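# Flip the toy truck onto its roof

## Task

Leave the toy truck lying upside down (wheels up, roof on the table), matching panel 1 of the manual reference image, with the truck still on the table and resting there without the robot holding it.

## Robot and tools

Robot: two arms. left_arm carries a left hand and sits on the +y side; right_arm carries a right hand on the -y side. Calibrated bases in the scene frame: left_arm at (-0.026, +0.257, +0.017) m, right_arm at (-0.027, -0.229, +0.030) m, each turned only slightly about z.

Frames. Scene frame: origin at table-top height, halfway between the nominal bases, +z up, +x out over the table, +y toward left_arm. Fixed cameras and the table use this frame. Reported hand positions (end_effector_position, metres) and orientations (end_effector_quat_wxyz) are in each arm's own base frame. Motion offsets are along the current Hand target's own axes.

Hand point: a spot 0.05 m in front of the palm and 0.15 m from the wrist face along the fingers. Its +z runs along straight fingers, +y out of the palm, +x across the palm away from the thumb on the right hand (toward the thumb on the left hand). Straight fingertips lie about 0.06-0.07 m past the point along +z and 0.06 m behind it along -y. A wrist bracket on the little-finger side can strike objects.

The 28-number row, every value in [-1, 1], always complete even if one arm is idle: left_arm dx, dy, dz, rx, ry, rz; left hand thumb_turn, thumb_bend, index, middle, ring, little, force_limit, speed; then the same fourteen for right_arm. Pose numbers are offsets, not poses: they are measured from that arm's Hand target as it stood when the action or move began, along its axes; 1.0 equals 0.6 m of travel or 180 degrees of turn; rx, ry, rz form one rotation vector. All rows of one action share that same starting point. Six zeros re-command the existing Hand target. Hand numbers are absolute targets: -1 open/straight, +1 closed; thumb_turn +1 puts the thumb opposite the fingers. force_limit maps linearly from about 0 N (-1) to 10 N (+1), 15 N for the two thumb motors. speed rises from nearly zero at -1 to full at +0.48 and above; use -0.94 or lower for a gentle grasp. There is no 'leave unchanged' value: repeat the hand's last executed eight numbers, or before any, its hand_measured six plus hand_force_limit and hand_speed. With the thumb opposed, the hand grips things 0.035-0.065 m thick, handles down to about 0.025 m.

Tools.
- execute_actions(actions, cameras): actions is a list of actions; each action is up to 15 rows, one per 1/30 s step, and a short list repeats its final row to fill 15 steps. Images only appear if actions is empty or cameras names them (["all"], names, or []).
- move(target, speed, blend, blocking, cameras): target is one row or up to 15 rows, each counted from the same starting Hand targets. speed is top path speed in m/s, 0.002 to 4.3 (default 0.25), turning capped at twice that in rad/s; one value or one per target. blend in metres rounds intermediate corners; 0 stops at each. Paths run straight, ignore obstacles and the other arm, and last 0.5 to 10 s. blocking=false returns early while motion continues.
- wait(seconds 0 to 10, cameras): lets time pass holding commands.
- stop(cameras): brakes a running move.
- zoom_image(camera, region [x0, y0, x1, y1] in pixels, at most 504 by 504): enlarges part of the latest picture from cam_high, cam_truck, cam_work, cam_left_wrist or cam_right_wrist (all 672x504).
- show_instructions(): displays the reference pages.
- finished_scene(scene): ends the scene irreversibly; scene is 1 or 2.

Reading results. Each gives hand poses, Hand target (the last command after clipping, the base for the next offsets), joint positions, velocities and torques, motor temperatures, hand_measured, hand_stopped_by (moving, target, force, stalled, fault), hand_load_n (fingertip load, positive when pushed open; near 0 after losing a grip), hand_force_limit, hand_speed. A move adds a 'move:' line: done, off_target, moving, held or fault, plus limits such as paced (pose clipped) or held (steps withheld). done or off_target says nothing about contact.

Behaviour to expect. Arms track loosely: friction and weight often leave the hand 1-3 cm (sometimes 5 cm) short, usually low; a fresh command, even all zeros, retries, and a remaining gap can be sent as an extra offset. Each step, commanded orientation is limited to 40 degrees from the measured one. A blocked arm keeps pressing until commanded back beyond its hand point. Fingers keep moving after the action until reaching target or force_limit, then lock; to tighten, raise force_limit and send a more-closed target; to loosen, send one more open than hand_measured.

Avoid: moving close to an arm's own base (reroute around it), any contact between the two hands or arms, fast impacts or deep presses into the table or truck, dropping or releasing the truck while it moves, letting it leave the table, overloading fingers, and long stretched or straining holds that heat motors (MOTOR HOT at 85 °C, arm collapses at 100 °C). Objects may occasionally be nudged by outside pushes; check the cameras before finishing.

Each tool is called in YAML: its name, and indented under it one key for each argument.

Reference images:

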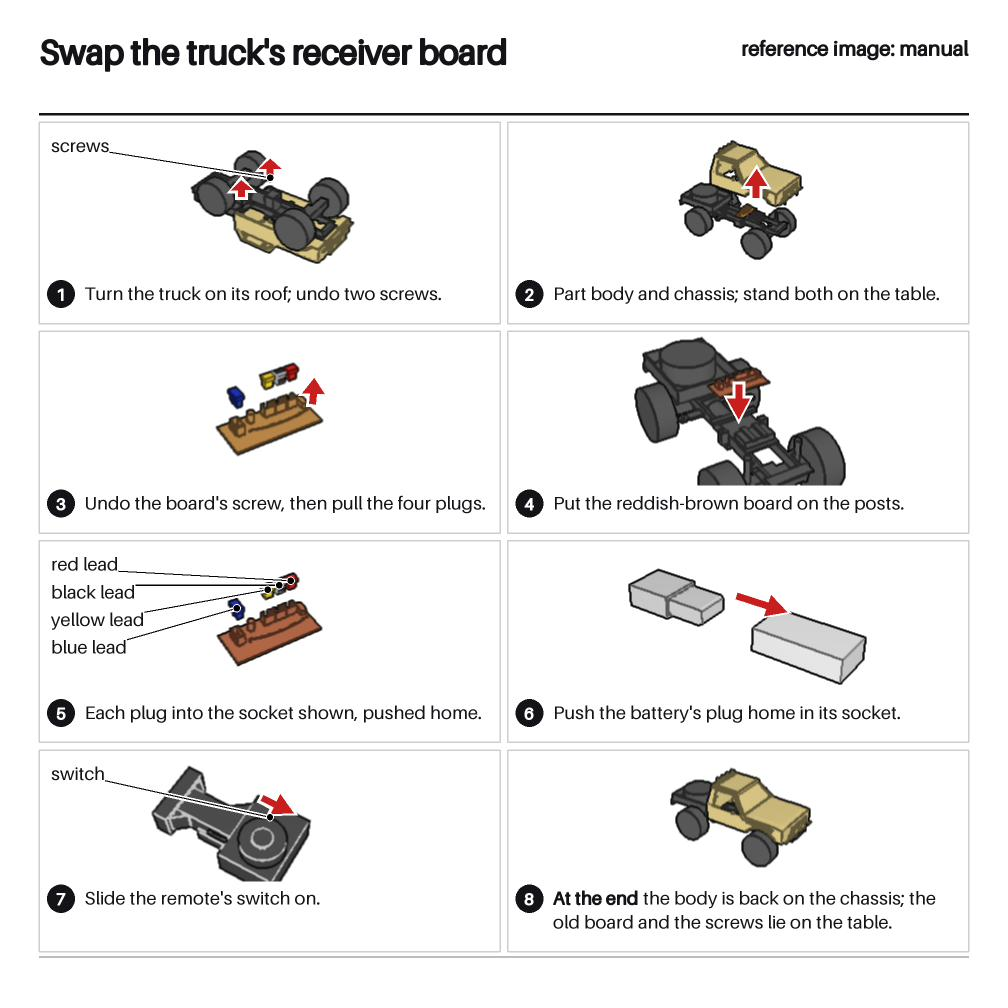

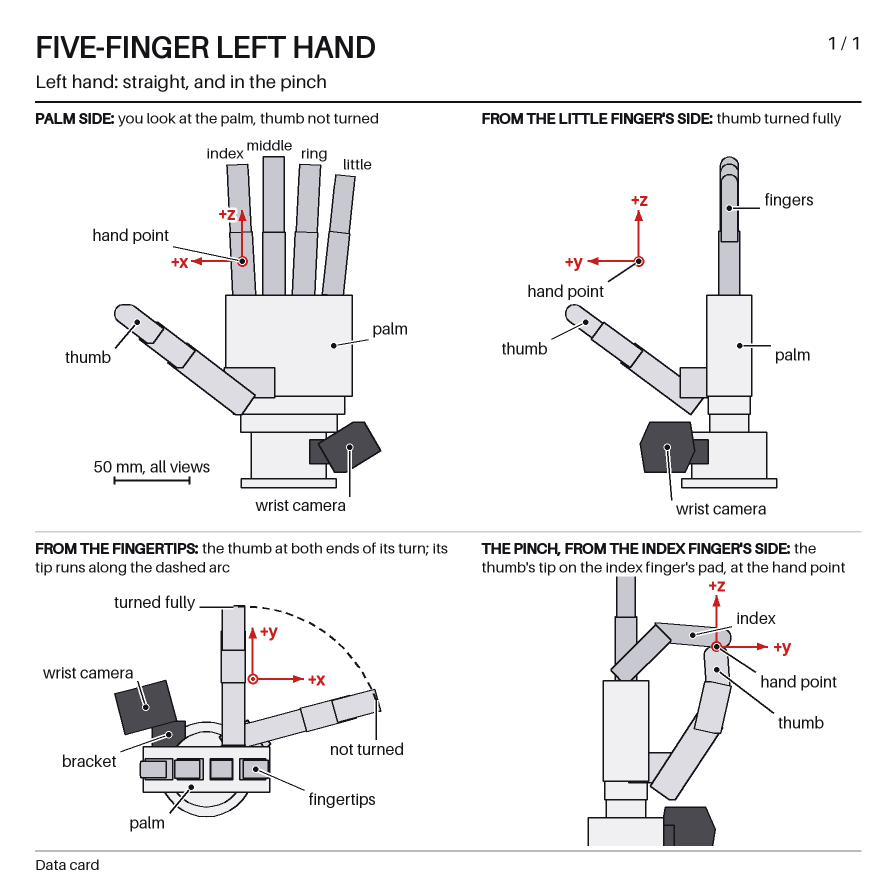

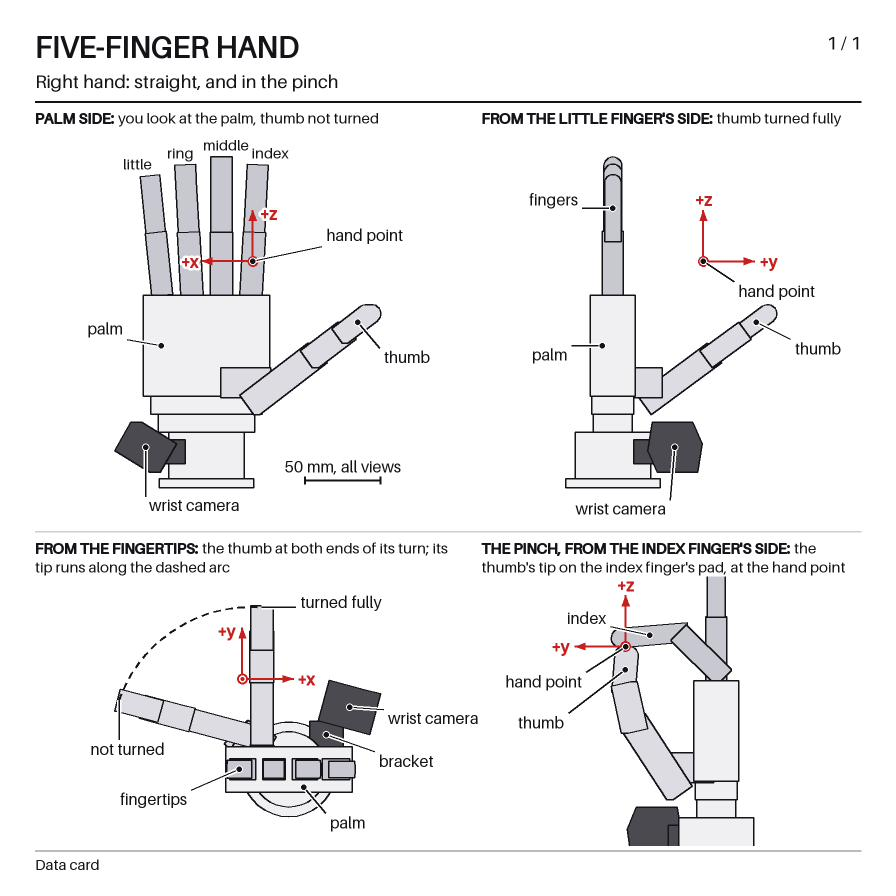

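## Session

execute_actions:
  actions: []

Scene clock: 0.00 s.
left_arm: end_effector_position=(+0.7309, +0.2429, +0.2840) hand_measured=(-1.000, -1.000, -1.000, -1.000, -1.000, -1.000) hand_load_n=(+0.0, +0.0, +0.0, +0.0, +0.0, +0.0) hand_stopped_by=(target, target, target, target, target, target) hand_force_limit=0.00 hand_speed=-0.80 end_effector_quat_wxyz=(+0.699, +0.336, +0.609, -0.165) | right_arm: end_effector_position=(+0.0622, -0.0929, +0.1203) hand_measured=(-1.000, -1.000, -1.000, -1.000, -1.000, -1.000) hand_load_n=(+0.0, +0.0, +0.0, +0.0, +0.0, +0.0) hand_stopped_by=(target, target, target, target, target, target) hand_force_limit=0.00 hand_speed=-0.80 end_effector_quat_wxyz=(-0.315, -0.174, +0.933, -0.011)
Joint positions: left_arm=[0.54 1.934 1.451 0.597 1.275 1.734] | right_arm=[-0.657 1.055 0.686 -1.646 0.478 0.654]
Joint velocities: within noise
Joint torques (N m): no reading
Motor temperatures (°C): left_arm=[36 32 28 29 30 29] | right_arm=[40 38 35 27 31 26]
Heat: left arm: hottest waist 36 °C; right arm: hottest waist 40 °C.
Hand target: left_arm +0.7334, +0.2445, +0.3035; +0.706, +0.345, +0.599, -0.154 | right_arm +0.0671, -0.0966, +0.1242; -0.310, -0.173, +0.935, -0.017

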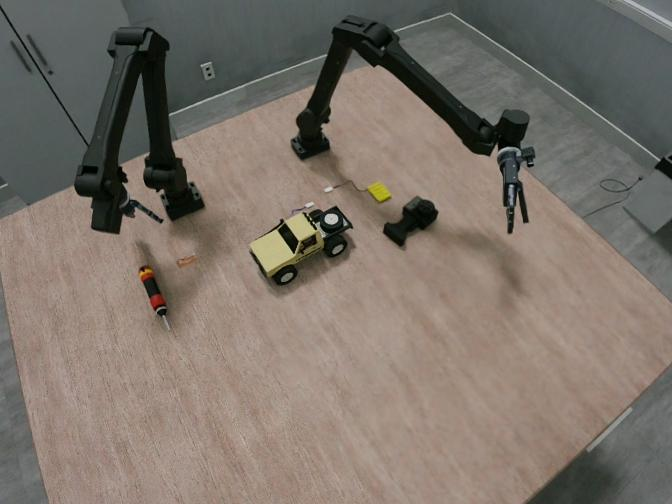

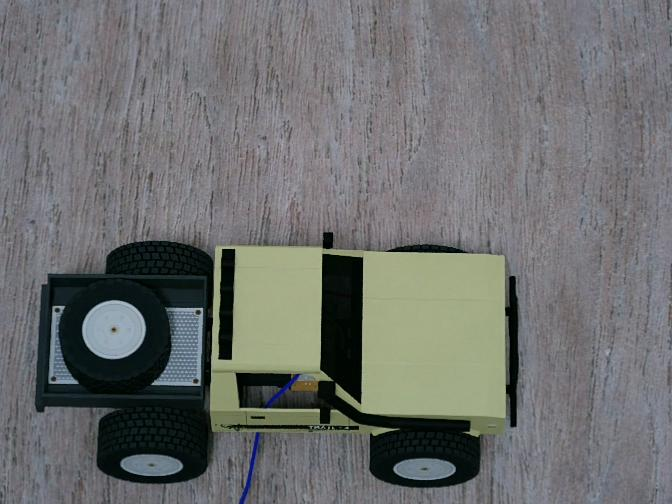

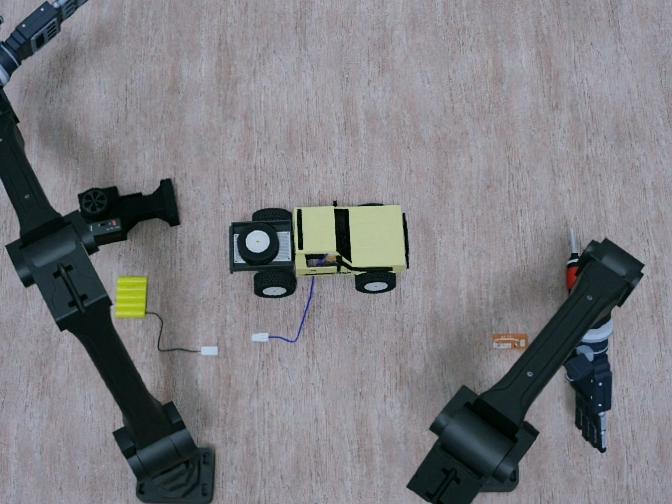

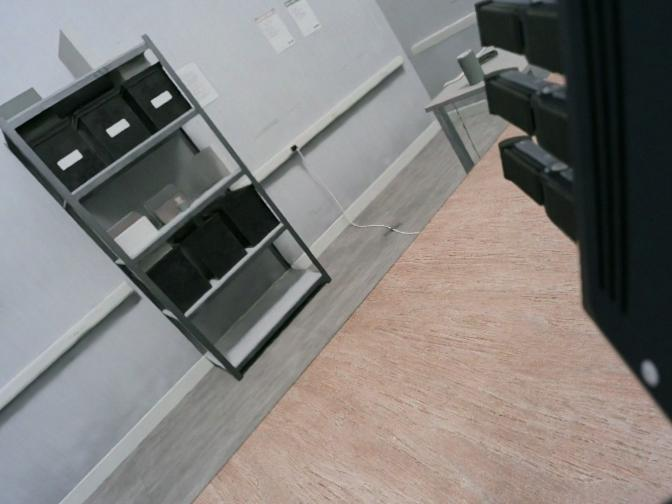

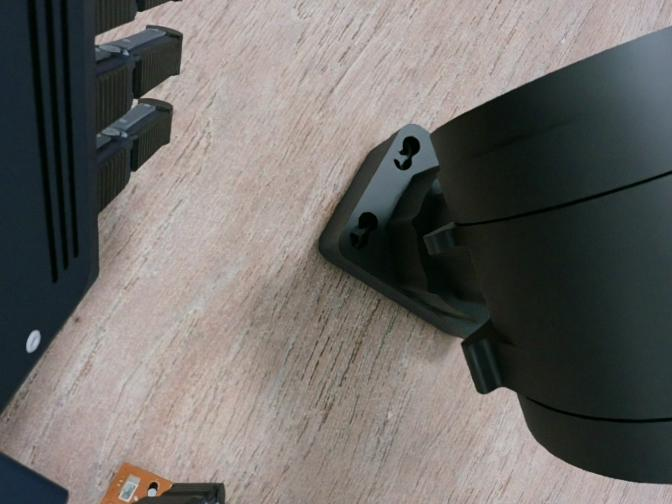

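zoom_image:
  camera: "cam_high"
  region: [220, 180, 380, 300]

zoom_image:
  camera: "cam_work"
  region: [210, 180, 430, 345]

Scaled by 3.150 from the camera's 672x504 image, which has a finer 960x720 frame.

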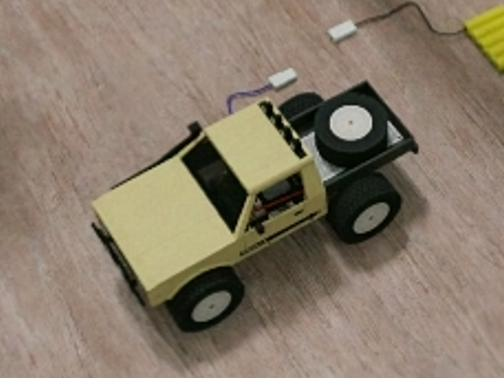

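Scaled by 2.291 from the camera's 672x504 image, which has a finer 960x720 frame.

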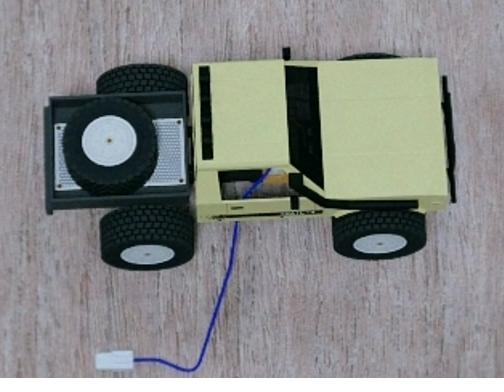

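move:
  target:
    - [0,0,0,0,0,0,-1,-1,-1,-1,-1,-1,0,-0.8,0.031,-0.066,-0.244,0.28,-0.22,-0.09,-1,-1,-1,-1,-1,-1,0,-0.8]
    - [0,0,0,0,0,0,-1,-1,-1,-1,-1,-1,0,-0.8,-0.141,0.051,-0.262,0.562,-0.437,-0.174,-1,-1,-1,-1,-1,-1,0,-0.8]
  speed: 0.4
  blend: 0.05
  cameras: ["cam_work","cam_right_wrist","cam_high"]

Scene clock: 122.43 s.
left_arm: end_effector_position=(+0.7309, +0.2429, +0.2840) hand_measured=(-1.000, -1.000, -1.000, -1.000, -1.000, -1.000) hand_load_n=(+0.0, +0.0, +0.0, +0.0, +0.0, +0.0) hand_stopped_by=(target, target, target, target, target, target) hand_force_limit=0.00 hand_speed=-0.80 end_effector_quat_wxyz=(+0.699, +0.336, +0.609, -0.165) | right_arm: end_effector_position=(+0.2088, -0.0226, +0.2061) hand_measured=(-1.000, -1.000, -1.000, -1.000, -1.000, -1.000) hand_load_n=(-0.5, +0.0, +0.0, +0.0, +0.0, +0.0) hand_stopped_by=(target, target, target, target, target, target) hand_force_limit=0.00 hand_speed=-0.80 end_effector_quat_wxyz=(+0.511, -0.540, +0.502, -0.442)
Joint positions: left_arm=[0.54 1.934 1.451 0.597 1.275 1.734] | right_arm=[-1.244 0.015 0.296 -0.667 -1.336 -0.341]
Joint torques (N m): left_arm=[-0.97 -16.09 10.61 0.91 0 0.06] | right_arm=[1.03 2.78 7.05 2.32 -0.42 0.15]
Motor temperatures (°C): left_arm=[35 38 36 29 29 29] | right_arm=[40 37 42 26 31 26]
Heat: left arm: hottest shoulder 38 °C; right arm: hottest elbow 42 °C.
Hand target: left_arm +0.7334, +0.2445, +0.3035; +0.706, +0.345, +0.599, -0.154 | right_arm +0.2104, -0.0197, +0.2041; +0.500, -0.499, +0.500, -0.501
Off the commanded pose: left_arm 0.020 m, 2 deg | right_arm 0.004 m, 8 deg.
joint sent to its limit (right arm) — joint 2 (shoulder), lower limit. The joint targets are off in orientation, not in position.
move: off_target (left_arm, right_arm)
camera_calibration:
cam_right_wrist: T_world_to_cam=[[-0.0750509, -0.237532, -0.968476, 0.206556], [-0.658807, 0.740879, -0.130657, 0.176103], [0.748559, 0.628233, -0.212091, 0.0123588], [0, 0, 0, 1]] pos_world=[0.122268, -0.0891713, 0.225675]
Images, in order (width x height): cam_high 672x504, cam_work 672x504, cam_right_wrist 672x504.

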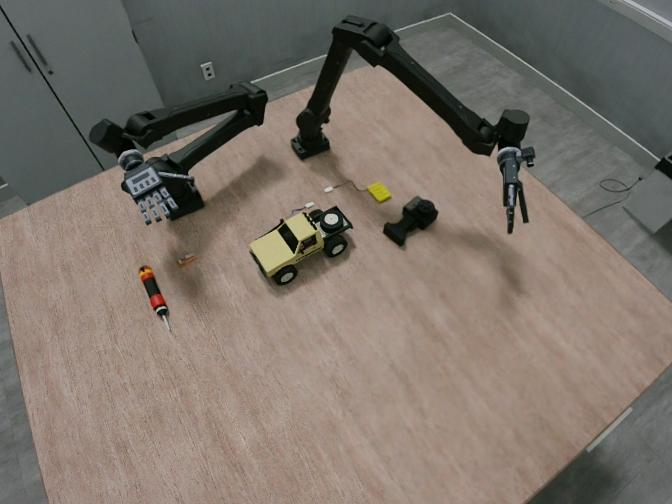

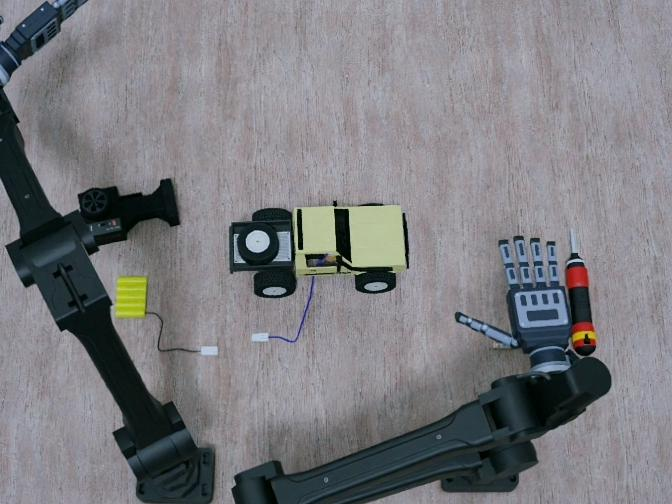

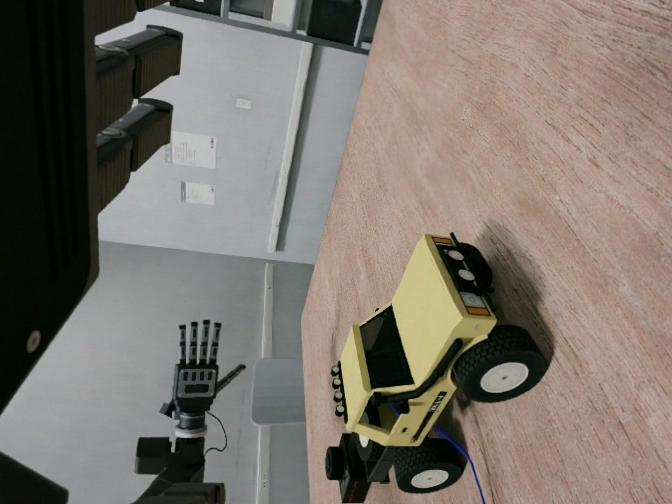

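zoom_image:
  camera: "cam_right_wrist"
  region: [300, 210, 580, 504]

Scaled by 1.714 from the camera's 672x504 image, which has a finer 960x720 frame.

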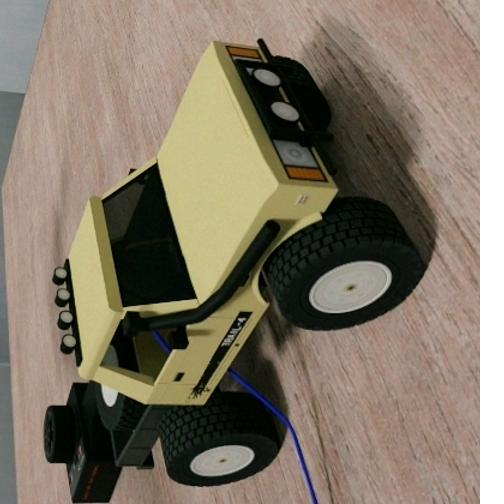

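move:
  target:
    - [-0.112,-0.4387,-0.1822,-0.1254,-0.0716,-0.5865,-1,-1,-1,-1,-1,-1,0,-0.8,-0.119,0.0,0.116,-0.005,-0.005,0.25,-1,-1,-1,-1,-1,-1,0,-0.8]
    - [-0.0935,-0.8317,-0.1085,0.0723,0.3468,0.8436,-1,-1,-1,-1,-1,-1,0,-0.8,-0.238,0.023,0.232,-0.01,-0.01,0.5,-1,-1,-1,-1,-1,-1,0,-0.8]
  speed: 0.4
  cameras: ["all"]

Scene clock: 254.00 s.
left_arm: end_effector_position=(+0.3573, -0.0748, +0.1994) hand_measured=(-1.000, -1.000, -1.000, -1.000, -1.000, -1.000) hand_load_n=(+0.0, +0.0, +0.0, +0.0, +0.0, +0.0) hand_stopped_by=(target, target, target, target, target, target) hand_force_limit=0.00 hand_speed=-0.80 end_effector_quat_wxyz=(-0.025, +0.711, +0.017, +0.702) | right_arm: end_effector_position=(+0.3521, +0.1212, +0.1924) hand_measured=(-1.000, -1.000, -1.000, -1.000, -1.000, -1.000) hand_load_n=(-0.5, +0.0, +0.0, +0.5, +0.0, +0.0) hand_stopped_by=(target, target, target, target, target, target) hand_force_limit=0.00 hand_speed=-0.80 end_effector_quat_wxyz=(+0.708, -0.015, +0.706, +0.008)
Joint positions: left_arm=[-0.158 0.955 0.027 0.915 -0.217 -1.561] | right_arm=[0.33 1.126 0.03 1.098 0.298 1.559]
Joint torques (N m): left_arm=[-1.85 -0.09 6.97 1.92 -0.08 -0.11] | right_arm=[0.97 -1.44 4.12 2.96 0.12 0.16]
Heat: left arm: hottest shoulder 39 °C; right arm: hottest elbow 41 °C.
Hand target: left_arm +0.3570, -0.0791, +0.2031; -0.017, +0.707, +0.017, +0.707 | right_arm +0.3498, +0.1229, +0.1905; +0.707, -0.013, +0.706, +0.014
Off the commanded pose: left_arm 0.006 m, 1 deg | right_arm 0.003 m, 1 deg.
move: done
camera_calibration:
cam_left_wrist: T_world_to_cam=[[-0.0265642, 0.949909, 0.311396, 0.025755], [-0.44815, -0.289765, 0.845694, -0.0234585], [0.893564, -0.117087, 0.433399, -0.300917], [0, 0, 0, 1]] pos_world=[0.25906, -0.0664958, 0.142236]
cam_right_wrist: T_world_to_cam=[[-0.046093, 0.961012, -0.272637, -0.0512507], [-0.569357, 0.198982, 0.797646, 0.0177837], [0.820797, 0.191993, 0.537987, -0.305002], [0, 0, 0, 1]] pos_world=[0.258108, 0.104272, 0.135929]

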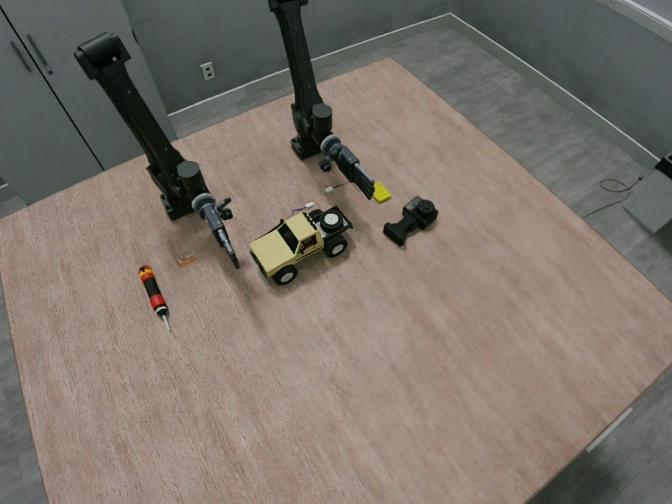

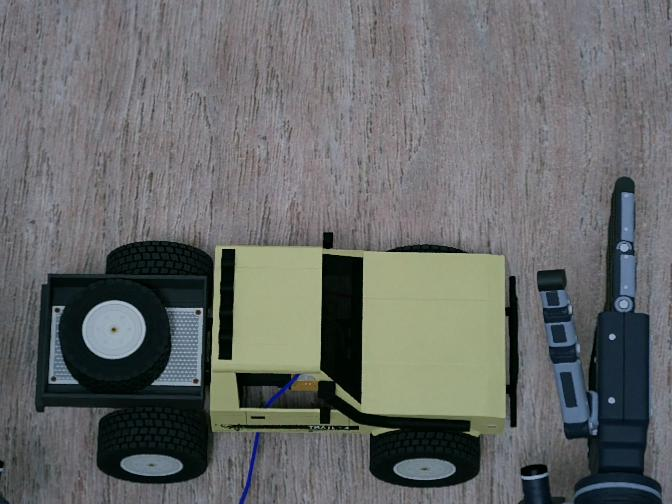

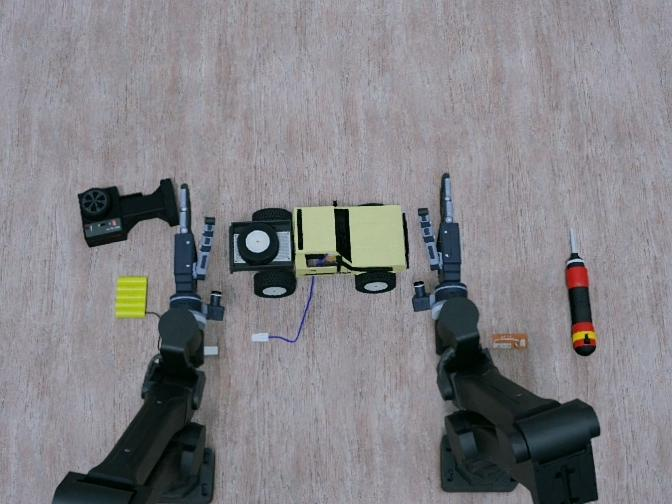

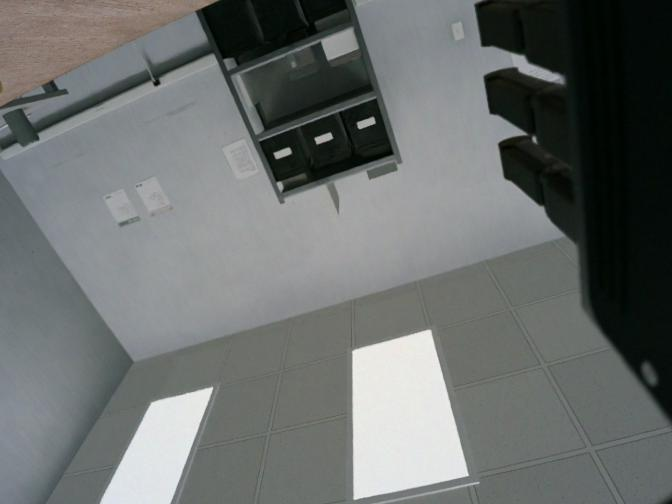

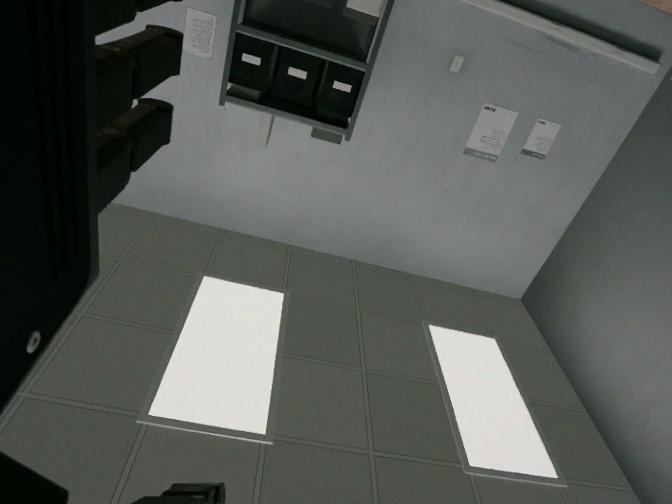

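move:
  target: [-0.1667,0,0.02,0,0,0,-1,-1,-1,-1,-1,-1,0,-0.8,0.1667,0,0.02,0,0,0,-1,-1,-1,-1,-1,-1,0,-0.8]
  speed: 0.2
  cameras: ["cam_work","cam_truck","cam_high"]

Scene clock: 275.63 s.
left_arm: end_effector_position=(+0.3669, -0.0768, +0.0997) hand_measured=(-1.000, -1.000, -1.000, -1.000, -1.000, -1.000) hand_load_n=(+0.0, +0.0, +0.0, +0.0, +0.0, +0.0) hand_stopped_by=(target, target, target, target, target, target) hand_force_limit=0.00 hand_speed=-0.80 end_effector_quat_wxyz=(-0.032, +0.760, +0.008, +0.649) | right_arm: end_effector_position=(+0.3592, +0.1235, +0.0889) hand_measured=(-1.000, -1.000, -1.000, -1.000, -1.000, -1.000) hand_load_n=(+0.0, +0.0, +0.0, +0.0, +0.0, +0.5) hand_stopped_by=(target, target, target, target, target, target) hand_force_limit=0.00 hand_speed=-0.80 end_effector_quat_wxyz=(+0.641, -0.028, +0.767, -0.004)
Joint positions: left_arm=[-0.158 1.748 0.022 1.565 -0.214 -1.566] | right_arm=[0.33 1.788 0.037 1.563 0.295 1.582]
Joint torques (N m): left_arm=[-1.08 -3.96 1.35 1.99 0.17 -0.11] | right_arm=[-0.21 -5.36 0.79 3.14 0.11 0.15]
Heat: left arm: hottest shoulder 36 °C; right arm: hottest elbow 40 °C.
Hand target: left_arm +0.3691, -0.0786, +0.1033; -0.017, +0.707, +0.017, +0.707 | right_arm +0.3619, +0.1236, +0.0907; +0.708, -0.013, +0.706, +0.014
Off the commanded pose: left_arm 0.004 m, 9 deg | right_arm 0.003 m, 11 deg.
joint sent to its limit (left arm) — joint 4 (wrist pitch), upper limit. The joint targets are off in orientation, not in position.
joint sent to its limit (right arm) — joint 4 (wrist pitch), upper limit. The joint targets are off in orientation, not in position.
move: off_target (left_arm, right_arm)
Images, in order (width x height): cam_high 672x504, cam_truck 672x504, cam_work 672x504.

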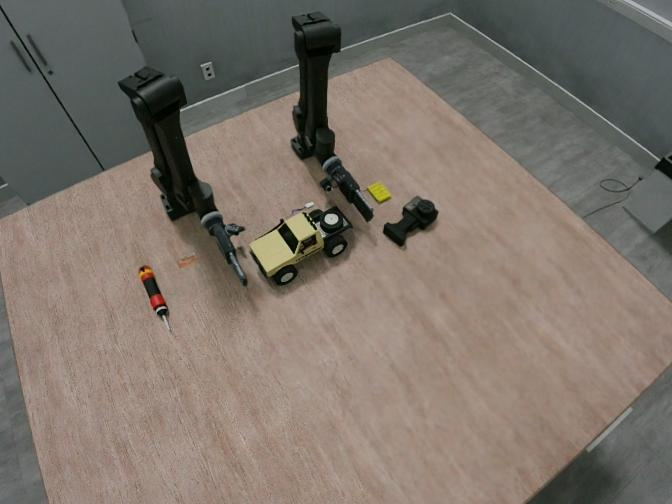

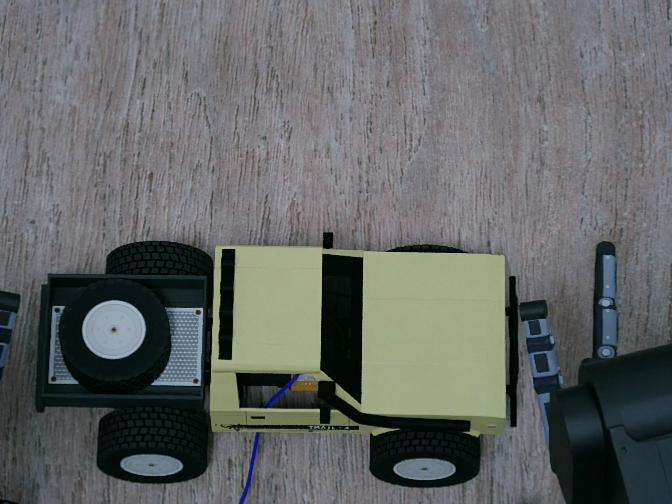

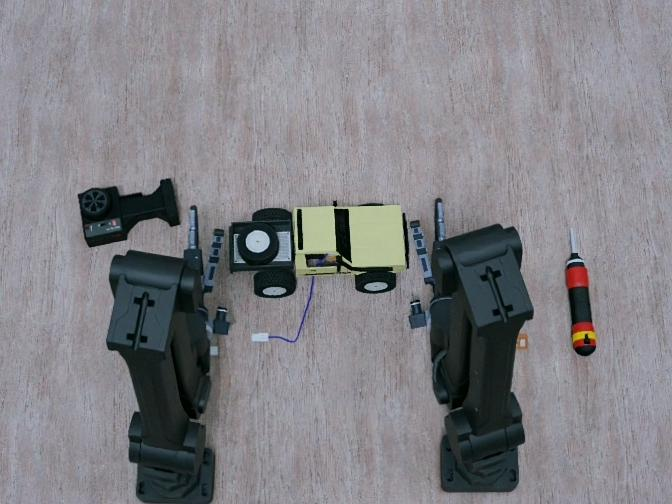

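move:
  target: [-0.003,0.0617,0.0138,0,-0.0833,0,-1,-1,-1,-1,-1,-1,0,-0.8,0.004,0.0583,0.0125,0,0.0833,0,-1,-1,-1,-1,-1,-1,0,-0.8]
  speed: 0.1
  cameras: ["cam_work","cam_truck"]

Scene clock: 290.63 s.
left_arm: end_effector_position=(+0.3716, -0.1081, +0.0901) hand_measured=(-1.000, -1.000, -1.000, -1.000, -1.000, -1.000) hand_load_n=(+0.0, +0.0, +0.0, +0.0, +0.0, +0.0) hand_stopped_by=(target, target, target, target, target, target) hand_force_limit=0.00 hand_speed=-0.80 end_effector_quat_wxyz=(-0.024, +0.801, +0.016, +0.598) | right_arm: end_effector_position=(+0.3618, +0.1530, +0.0788) hand_measured=(-1.000, -1.000, -1.000, -1.000, -1.000, -1.000) hand_load_n=(+0.0, +0.0, +0.0, +0.0, +0.0, +0.0) hand_stopped_by=(target, target, target, target, target, target) hand_force_limit=0.00 hand_speed=-0.80 end_effector_quat_wxyz=(+0.601, -0.021, +0.799, +0.003)
Joint positions: left_arm=[-0.327 1.445 0.062 1.074 -0.371 -1.666] | right_arm=[0.474 1.581 0.077 1.194 0.424 1.681]
Joint torques (N m): left_arm=[-1.79 -4.89 5.31 0.95 -0.14 -0.1] | right_arm=[1.14 -7.06 2.99 2.06 0.23 0.16]
Heat: left arm: hottest waist 35 °C; right arm: hottest waist 39 °C.
Hand target: left_arm +0.3793, -0.1152, +0.1016; -0.015, +0.793, +0.020, +0.609 | right_arm +0.3681, +0.1589, +0.0884; +0.609, -0.015, +0.793, +0.012
Off the commanded pose: left_arm 0.015 m, 2 deg | right_arm 0.013 m, 2 deg.
move: off_target (left_arm, right_arm)
Images, in order (width x height): cam_truck 672x504, cam_work 672x504.

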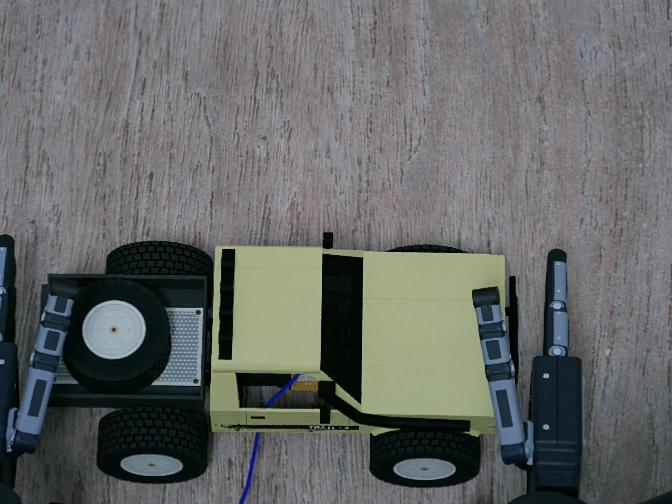

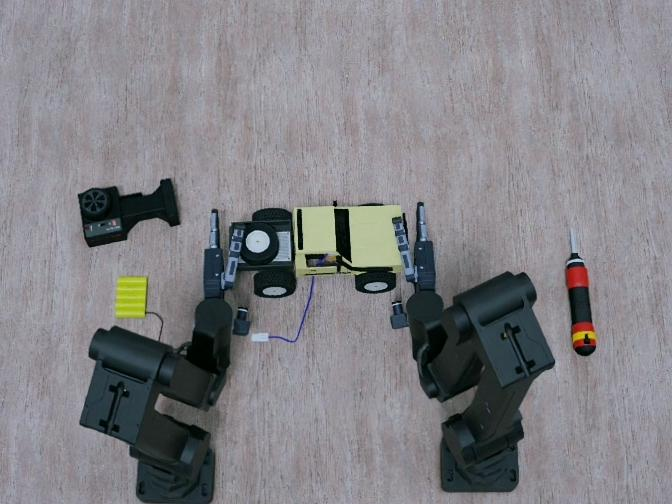

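move:
  target: [0,0.025,0,0,0,0,-1,-1,-1,-1,-1,-1,0,-0.8,0,0.025,0,0,0,0,-1,-1,-1,-1,-1,-1,0,-0.8]
  speed: 0.04
  cameras: ["cam_work","cam_truck"]

Scene clock: 296.53 s.
left_arm: end_effector_position=(+0.3730, -0.1221, +0.0925) hand_measured=(-1.000, -1.000, -1.000, -1.000, -1.000, -1.000) hand_load_n=(+0.0, +0.0, +0.0, +0.0, +0.0, +0.0) hand_stopped_by=(target, target, target, target, target, target) hand_force_limit=0.00 hand_speed=-0.80 end_effector_quat_wxyz=(-0.024, +0.799, +0.017, +0.601) | right_arm: end_effector_position=(+0.3621, +0.1615, +0.0786) hand_measured=(-1.000, -1.000, -1.000, -1.000, -1.000, -1.000) hand_load_n=(+0.0, +0.0, +0.0, +0.0, +0.0, +0.0) hand_stopped_by=(target, target, target, target, target, target) hand_force_limit=0.00 hand_speed=-0.80 end_effector_quat_wxyz=(+0.601, -0.016, +0.799, -0.005)
Joint positions: left_arm=[-0.396 1.445 0.078 1.055 -0.438 -1.687] | right_arm=[0.531 1.579 0.091 1.168 0.496 1.699]
Joint torques (N m): left_arm=[-1.85 -4.42 5.45 0.92 -0.16 -0.1] | right_arm=[1.14 -6.89 3.54 1.81 -0.12 0.17]
Heat: left arm: hottest waist 35 °C; right arm: hottest waist 39 °C.
Hand target: left_arm +0.3799, -0.1301, +0.1016; -0.015, +0.793, +0.020, +0.609 | right_arm +0.3676, +0.1737, +0.0884; +0.609, -0.015, +0.793, +0.012
Off the commanded pose: left_arm 0.014 m, 2 deg | right_arm 0.017 m, 2 deg.
move: off_target (left_arm, right_arm)
Images, in order (width x height): cam_truck 672x504, cam_work 672x504.

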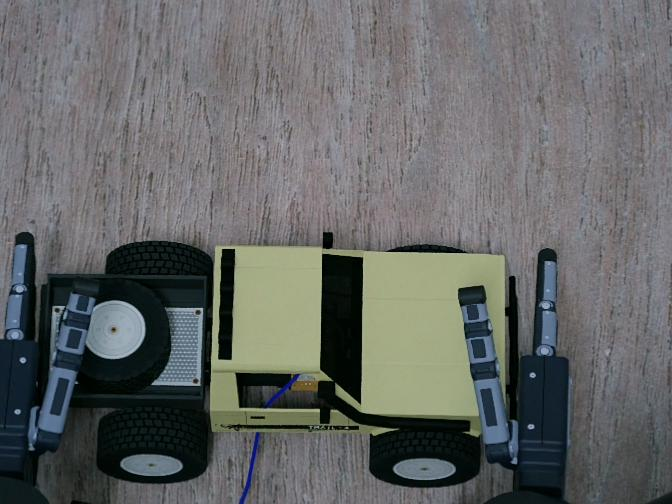

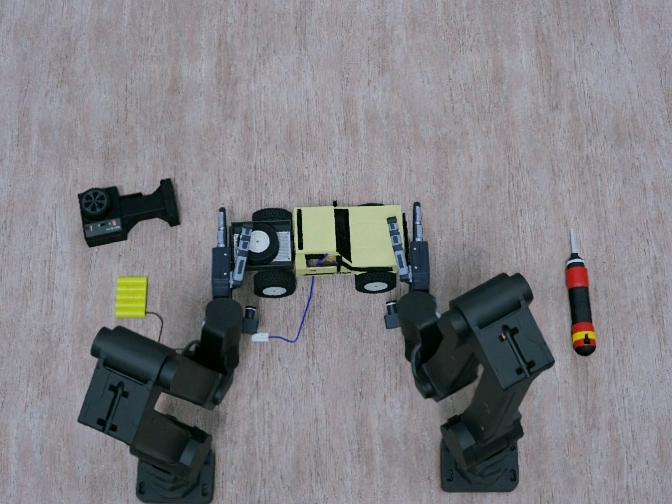

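move:
  target: [0,0.025,0,0,0,0,-1,-1,-1,-1,-1,-1,0,-0.8,0,0.025,0,0,0,0,-1,-1,-1,-1,-1,-1,0,-0.8]
  speed: 0.03
  cameras: ["cam_work","cam_truck"]

Scene clock: 302.17 s.
left_arm: end_effector_position=(+0.3744, -0.1227, +0.0919) hand_measured=(-1.000, -1.000, -1.000, -1.000, -1.000, -1.000) hand_load_n=(+0.0, +0.0, +0.0, +0.0, +0.0, +0.0) hand_stopped_by=(target, target, target, target, target, target) hand_force_limit=0.00 hand_speed=-0.80 end_effector_quat_wxyz=(-0.040, +0.798, +0.029, +0.600) | right_arm: end_effector_position=(+0.3636, +0.1618, +0.0776) hand_measured=(-1.000, -1.000, -1.000, -1.000, -1.000, -1.000) hand_load_n=(-0.5, +0.0, +0.0, +0.0, +0.0, +0.0) hand_stopped_by=(target, target, target, target, target, target) hand_force_limit=0.00 hand_speed=-0.80 end_effector_quat_wxyz=(+0.601, -0.005, +0.799, -0.024)
Joint positions: left_arm=[-0.438 1.445 0.088 1.033 -0.519 -1.705] | right_arm=[0.57 1.576 0.101 1.139 0.577 1.712]
Joint torques (N m): left_arm=[-3.37 -3.96 6.23 0.87 0.49 -0.13] | right_arm=[3.55 -7.18 4.11 1.74 -1.09 0.29]
Heat: left arm: hottest waist 35 °C; right arm: hottest waist 39 °C.
Hand target: left_arm +0.3807, -0.1452, +0.1016; -0.015, +0.793, +0.020, +0.609 | right_arm +0.3669, +0.1888, +0.0882; +0.609, -0.015, +0.793, +0.012
Off the commanded pose: left_arm 0.025 m, 3 deg | right_arm 0.029 m, 4 deg.
move: off_target (left_arm, right_arm)
Images, in order (width x height): cam_truck 672x504, cam_work 672x504.

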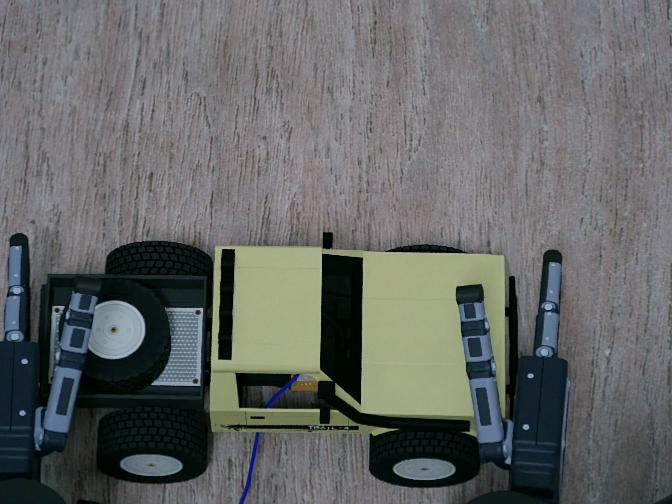

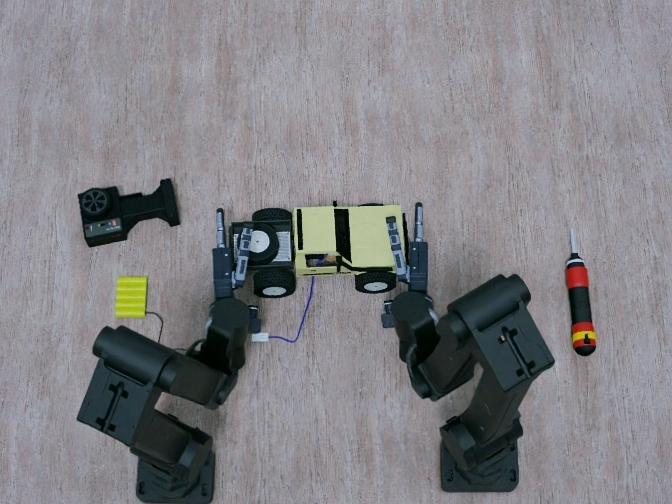

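move:
  target: [0,0.008,0,-0.035,0,0,-1,-1,-1,-1,-1,-1,0,-0.8,0,0.008,0,-0.035,0,0,-1,-1,-1,-1,-1,-1,0,-0.8]
  speed: 0.03
  cameras: ["cam_work","cam_truck"]

Scene clock: 317.60 s.
left_arm: end_effector_position=(+0.3771, -0.1250, +0.0939) hand_measured=(-1.000, -1.000, -1.000, -1.000, -1.000, -1.000) hand_load_n=(+0.0, +0.0, +0.0, +0.0, +0.0, +0.0) hand_stopped_by=(target, target, target, target, target, target) hand_force_limit=0.00 hand_speed=-0.80 end_effector_quat_wxyz=(-0.003, +0.800, +0.010, +0.600) | right_arm: end_effector_position=(+0.3669, +0.1645, +0.0799) hand_measured=(-1.000, -1.000, -1.000, -1.000, -1.000, -1.000) hand_load_n=(+0.0, +0.0, +0.0, +0.0, +0.0, +0.0) hand_stopped_by=(target, target, target, target, target, target) hand_force_limit=0.00 hand_speed=-0.80 end_effector_quat_wxyz=(+0.599, -0.027, +0.800, +0.014)
Joint positions: left_arm=[-0.359 1.455 0.088 1.065 -0.36 -1.687] | right_arm=[0.489 1.577 0.101 1.163 0.414 1.69]
Joint torques (N m): left_arm=[-2.67 -2.67 5.7 1.89 1.72 0.03] | right_arm=[3.6 -4.72 3.51 3.43 -2.45 0.18]
Heat: left arm: hottest waist 35 °C; right arm: hottest waist 39 °C.
Hand target: left_arm +0.3809, -0.1498, +0.1015; +0.029, +0.793, -0.014, +0.609 | right_arm +0.3667, +0.1936, +0.0882; +0.607, -0.048, +0.791, +0.056
Off the commanded pose: left_arm 0.026 m, 5 deg | right_arm 0.030 m, 6 deg.
move: off_target (left_arm, right_arm)
Images, in order (width x height): cam_truck 672x504, cam_work 672x504.

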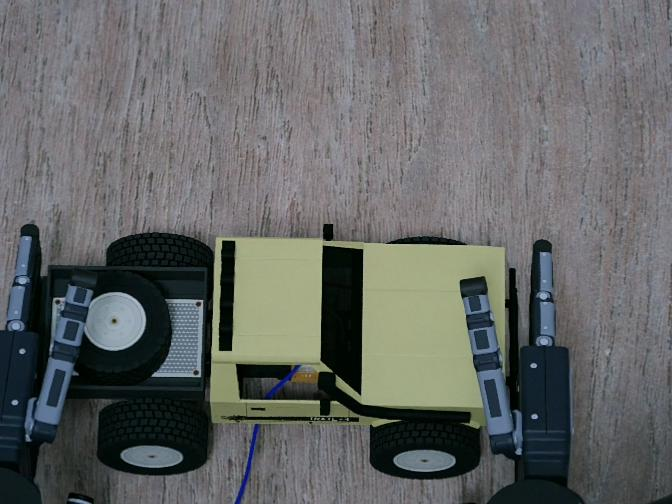

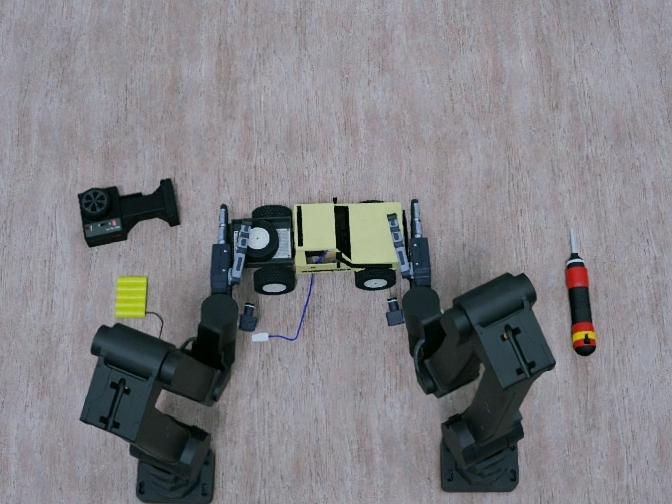

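zoom_image:
  camera: "cam_truck"
  region: [440, 230, 620, 504]

zoom_image:
  camera: "cam_truck"
  region: [0, 210, 160, 504]

Scaled by 1.839 from the camera's 672x504 image, which has a finer 960x720 frame.

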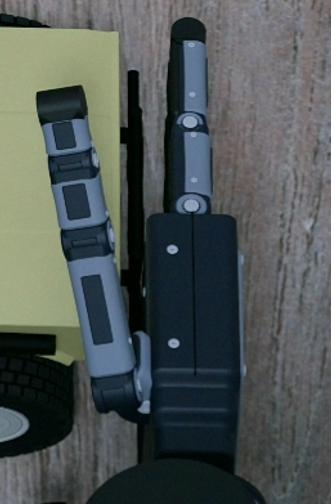

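Scaled by 1.714 from the camera's 672x504 image, which has a finer 960x720 frame.

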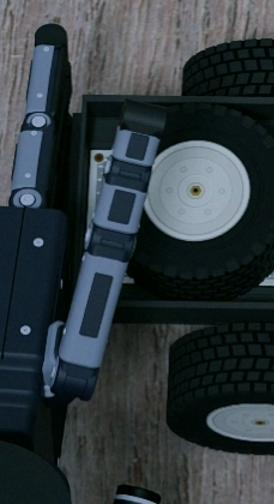

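zoom_image:
  camera: "cam_work"
  region: [200, 190, 330, 350]

zoom_image:
  camera: "cam_work"
  region: [330, 190, 460, 350]

Scaled by 3.150 from the camera's 672x504 image, which has a finer 960x720 frame.

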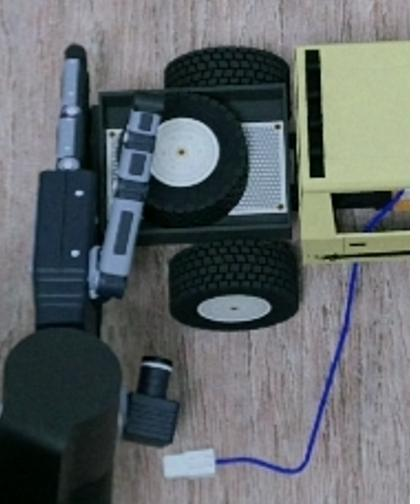

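Scaled by 3.150 from the camera's 672x504 image, which has a finer 960x720 frame.

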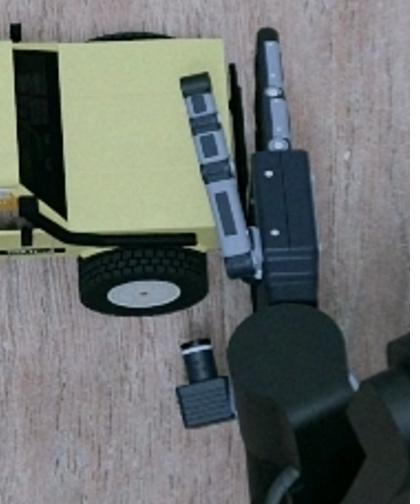

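move:
  target: [0.0483,0.01,-0.013,0,0,0,-1,-1,-1,-1,-1,-1,0,-0.8,-0.0483,0.01,-0.013,0,0,0,-1,-1,-1,-1,-1,-1,0,-0.8]
  speed: 0.04
  cameras: ["cam_work","cam_truck","cam_high"]

Scene clock: 347.70 s.
left_arm: end_effector_position=(+0.3708, -0.1233, +0.1028) hand_measured=(-1.000, -1.000, -1.000, -1.000, -1.000, -1.000) hand_load_n=(+0.0, +0.0, +0.0, +0.0, +0.0, +0.0) hand_stopped_by=(target, target, target, target, target, target) hand_force_limit=0.00 hand_speed=-0.80 end_effector_quat_wxyz=(-0.009, +0.812, +0.004, +0.584) | right_arm: end_effector_position=(+0.3614, +0.1677, +0.0914) hand_measured=(-1.000, -1.000, -1.000, -1.000, -1.000, -1.000) hand_load_n=(+0.0, -0.5, +0.0, -0.5, +0.0, +0.0) hand_stopped_by=(target, target, target, target, target, target) hand_force_limit=0.00 hand_speed=-0.80 end_effector_quat_wxyz=(+0.585, -0.038, +0.810, +0.012)
Joint positions: left_arm=[-0.359 1.245 0.088 0.811 -0.358 -1.687] | right_arm=[0.501 1.374 0.101 0.922 0.41 1.69]
Joint torques (N m): left_arm=[-4.42 -4.6 8.94 1.37 0.91 -0.06] | right_arm=[4.07 -7.47 5.96 2.76 -1.37 0.2]
Motor temperatures (°C): left_arm=[35 33 33 29 34 29] | right_arm=[39 36 39 27 36 26]
Heat: left arm: hottest waist 35 °C; right arm: hottest waist 39 °C.
Hand target: left_arm +0.3806, -0.1549, +0.1318; +0.029, +0.793, -0.014, +0.609 | right_arm +0.3659, +0.1986, +0.1184; +0.608, -0.048, +0.791, +0.056
Off the commanded pose: left_arm 0.044 m, 6 deg | right_arm 0.041 m, 6 deg.
move: off_target (left_arm, right_arm)
Images, in order (width x height): cam_high 672x504, cam_truck 672x504, cam_work 672x504.

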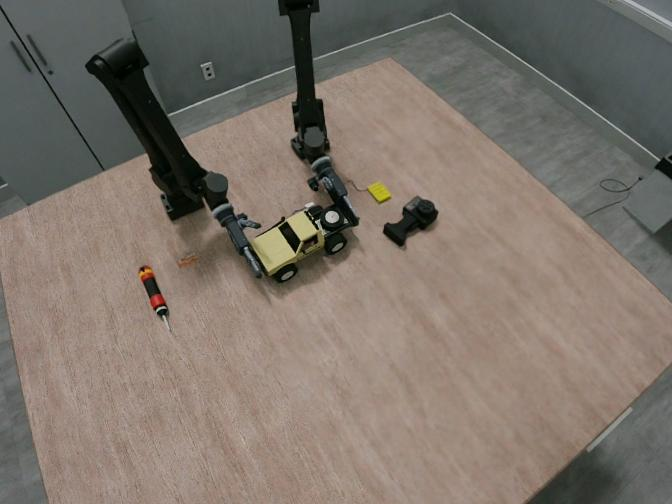

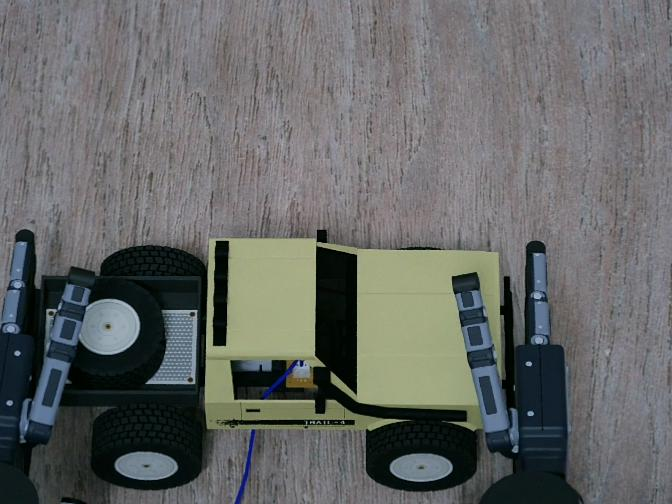

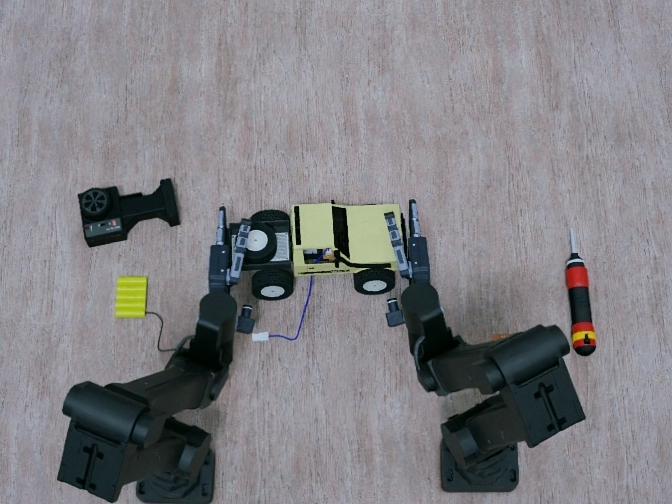

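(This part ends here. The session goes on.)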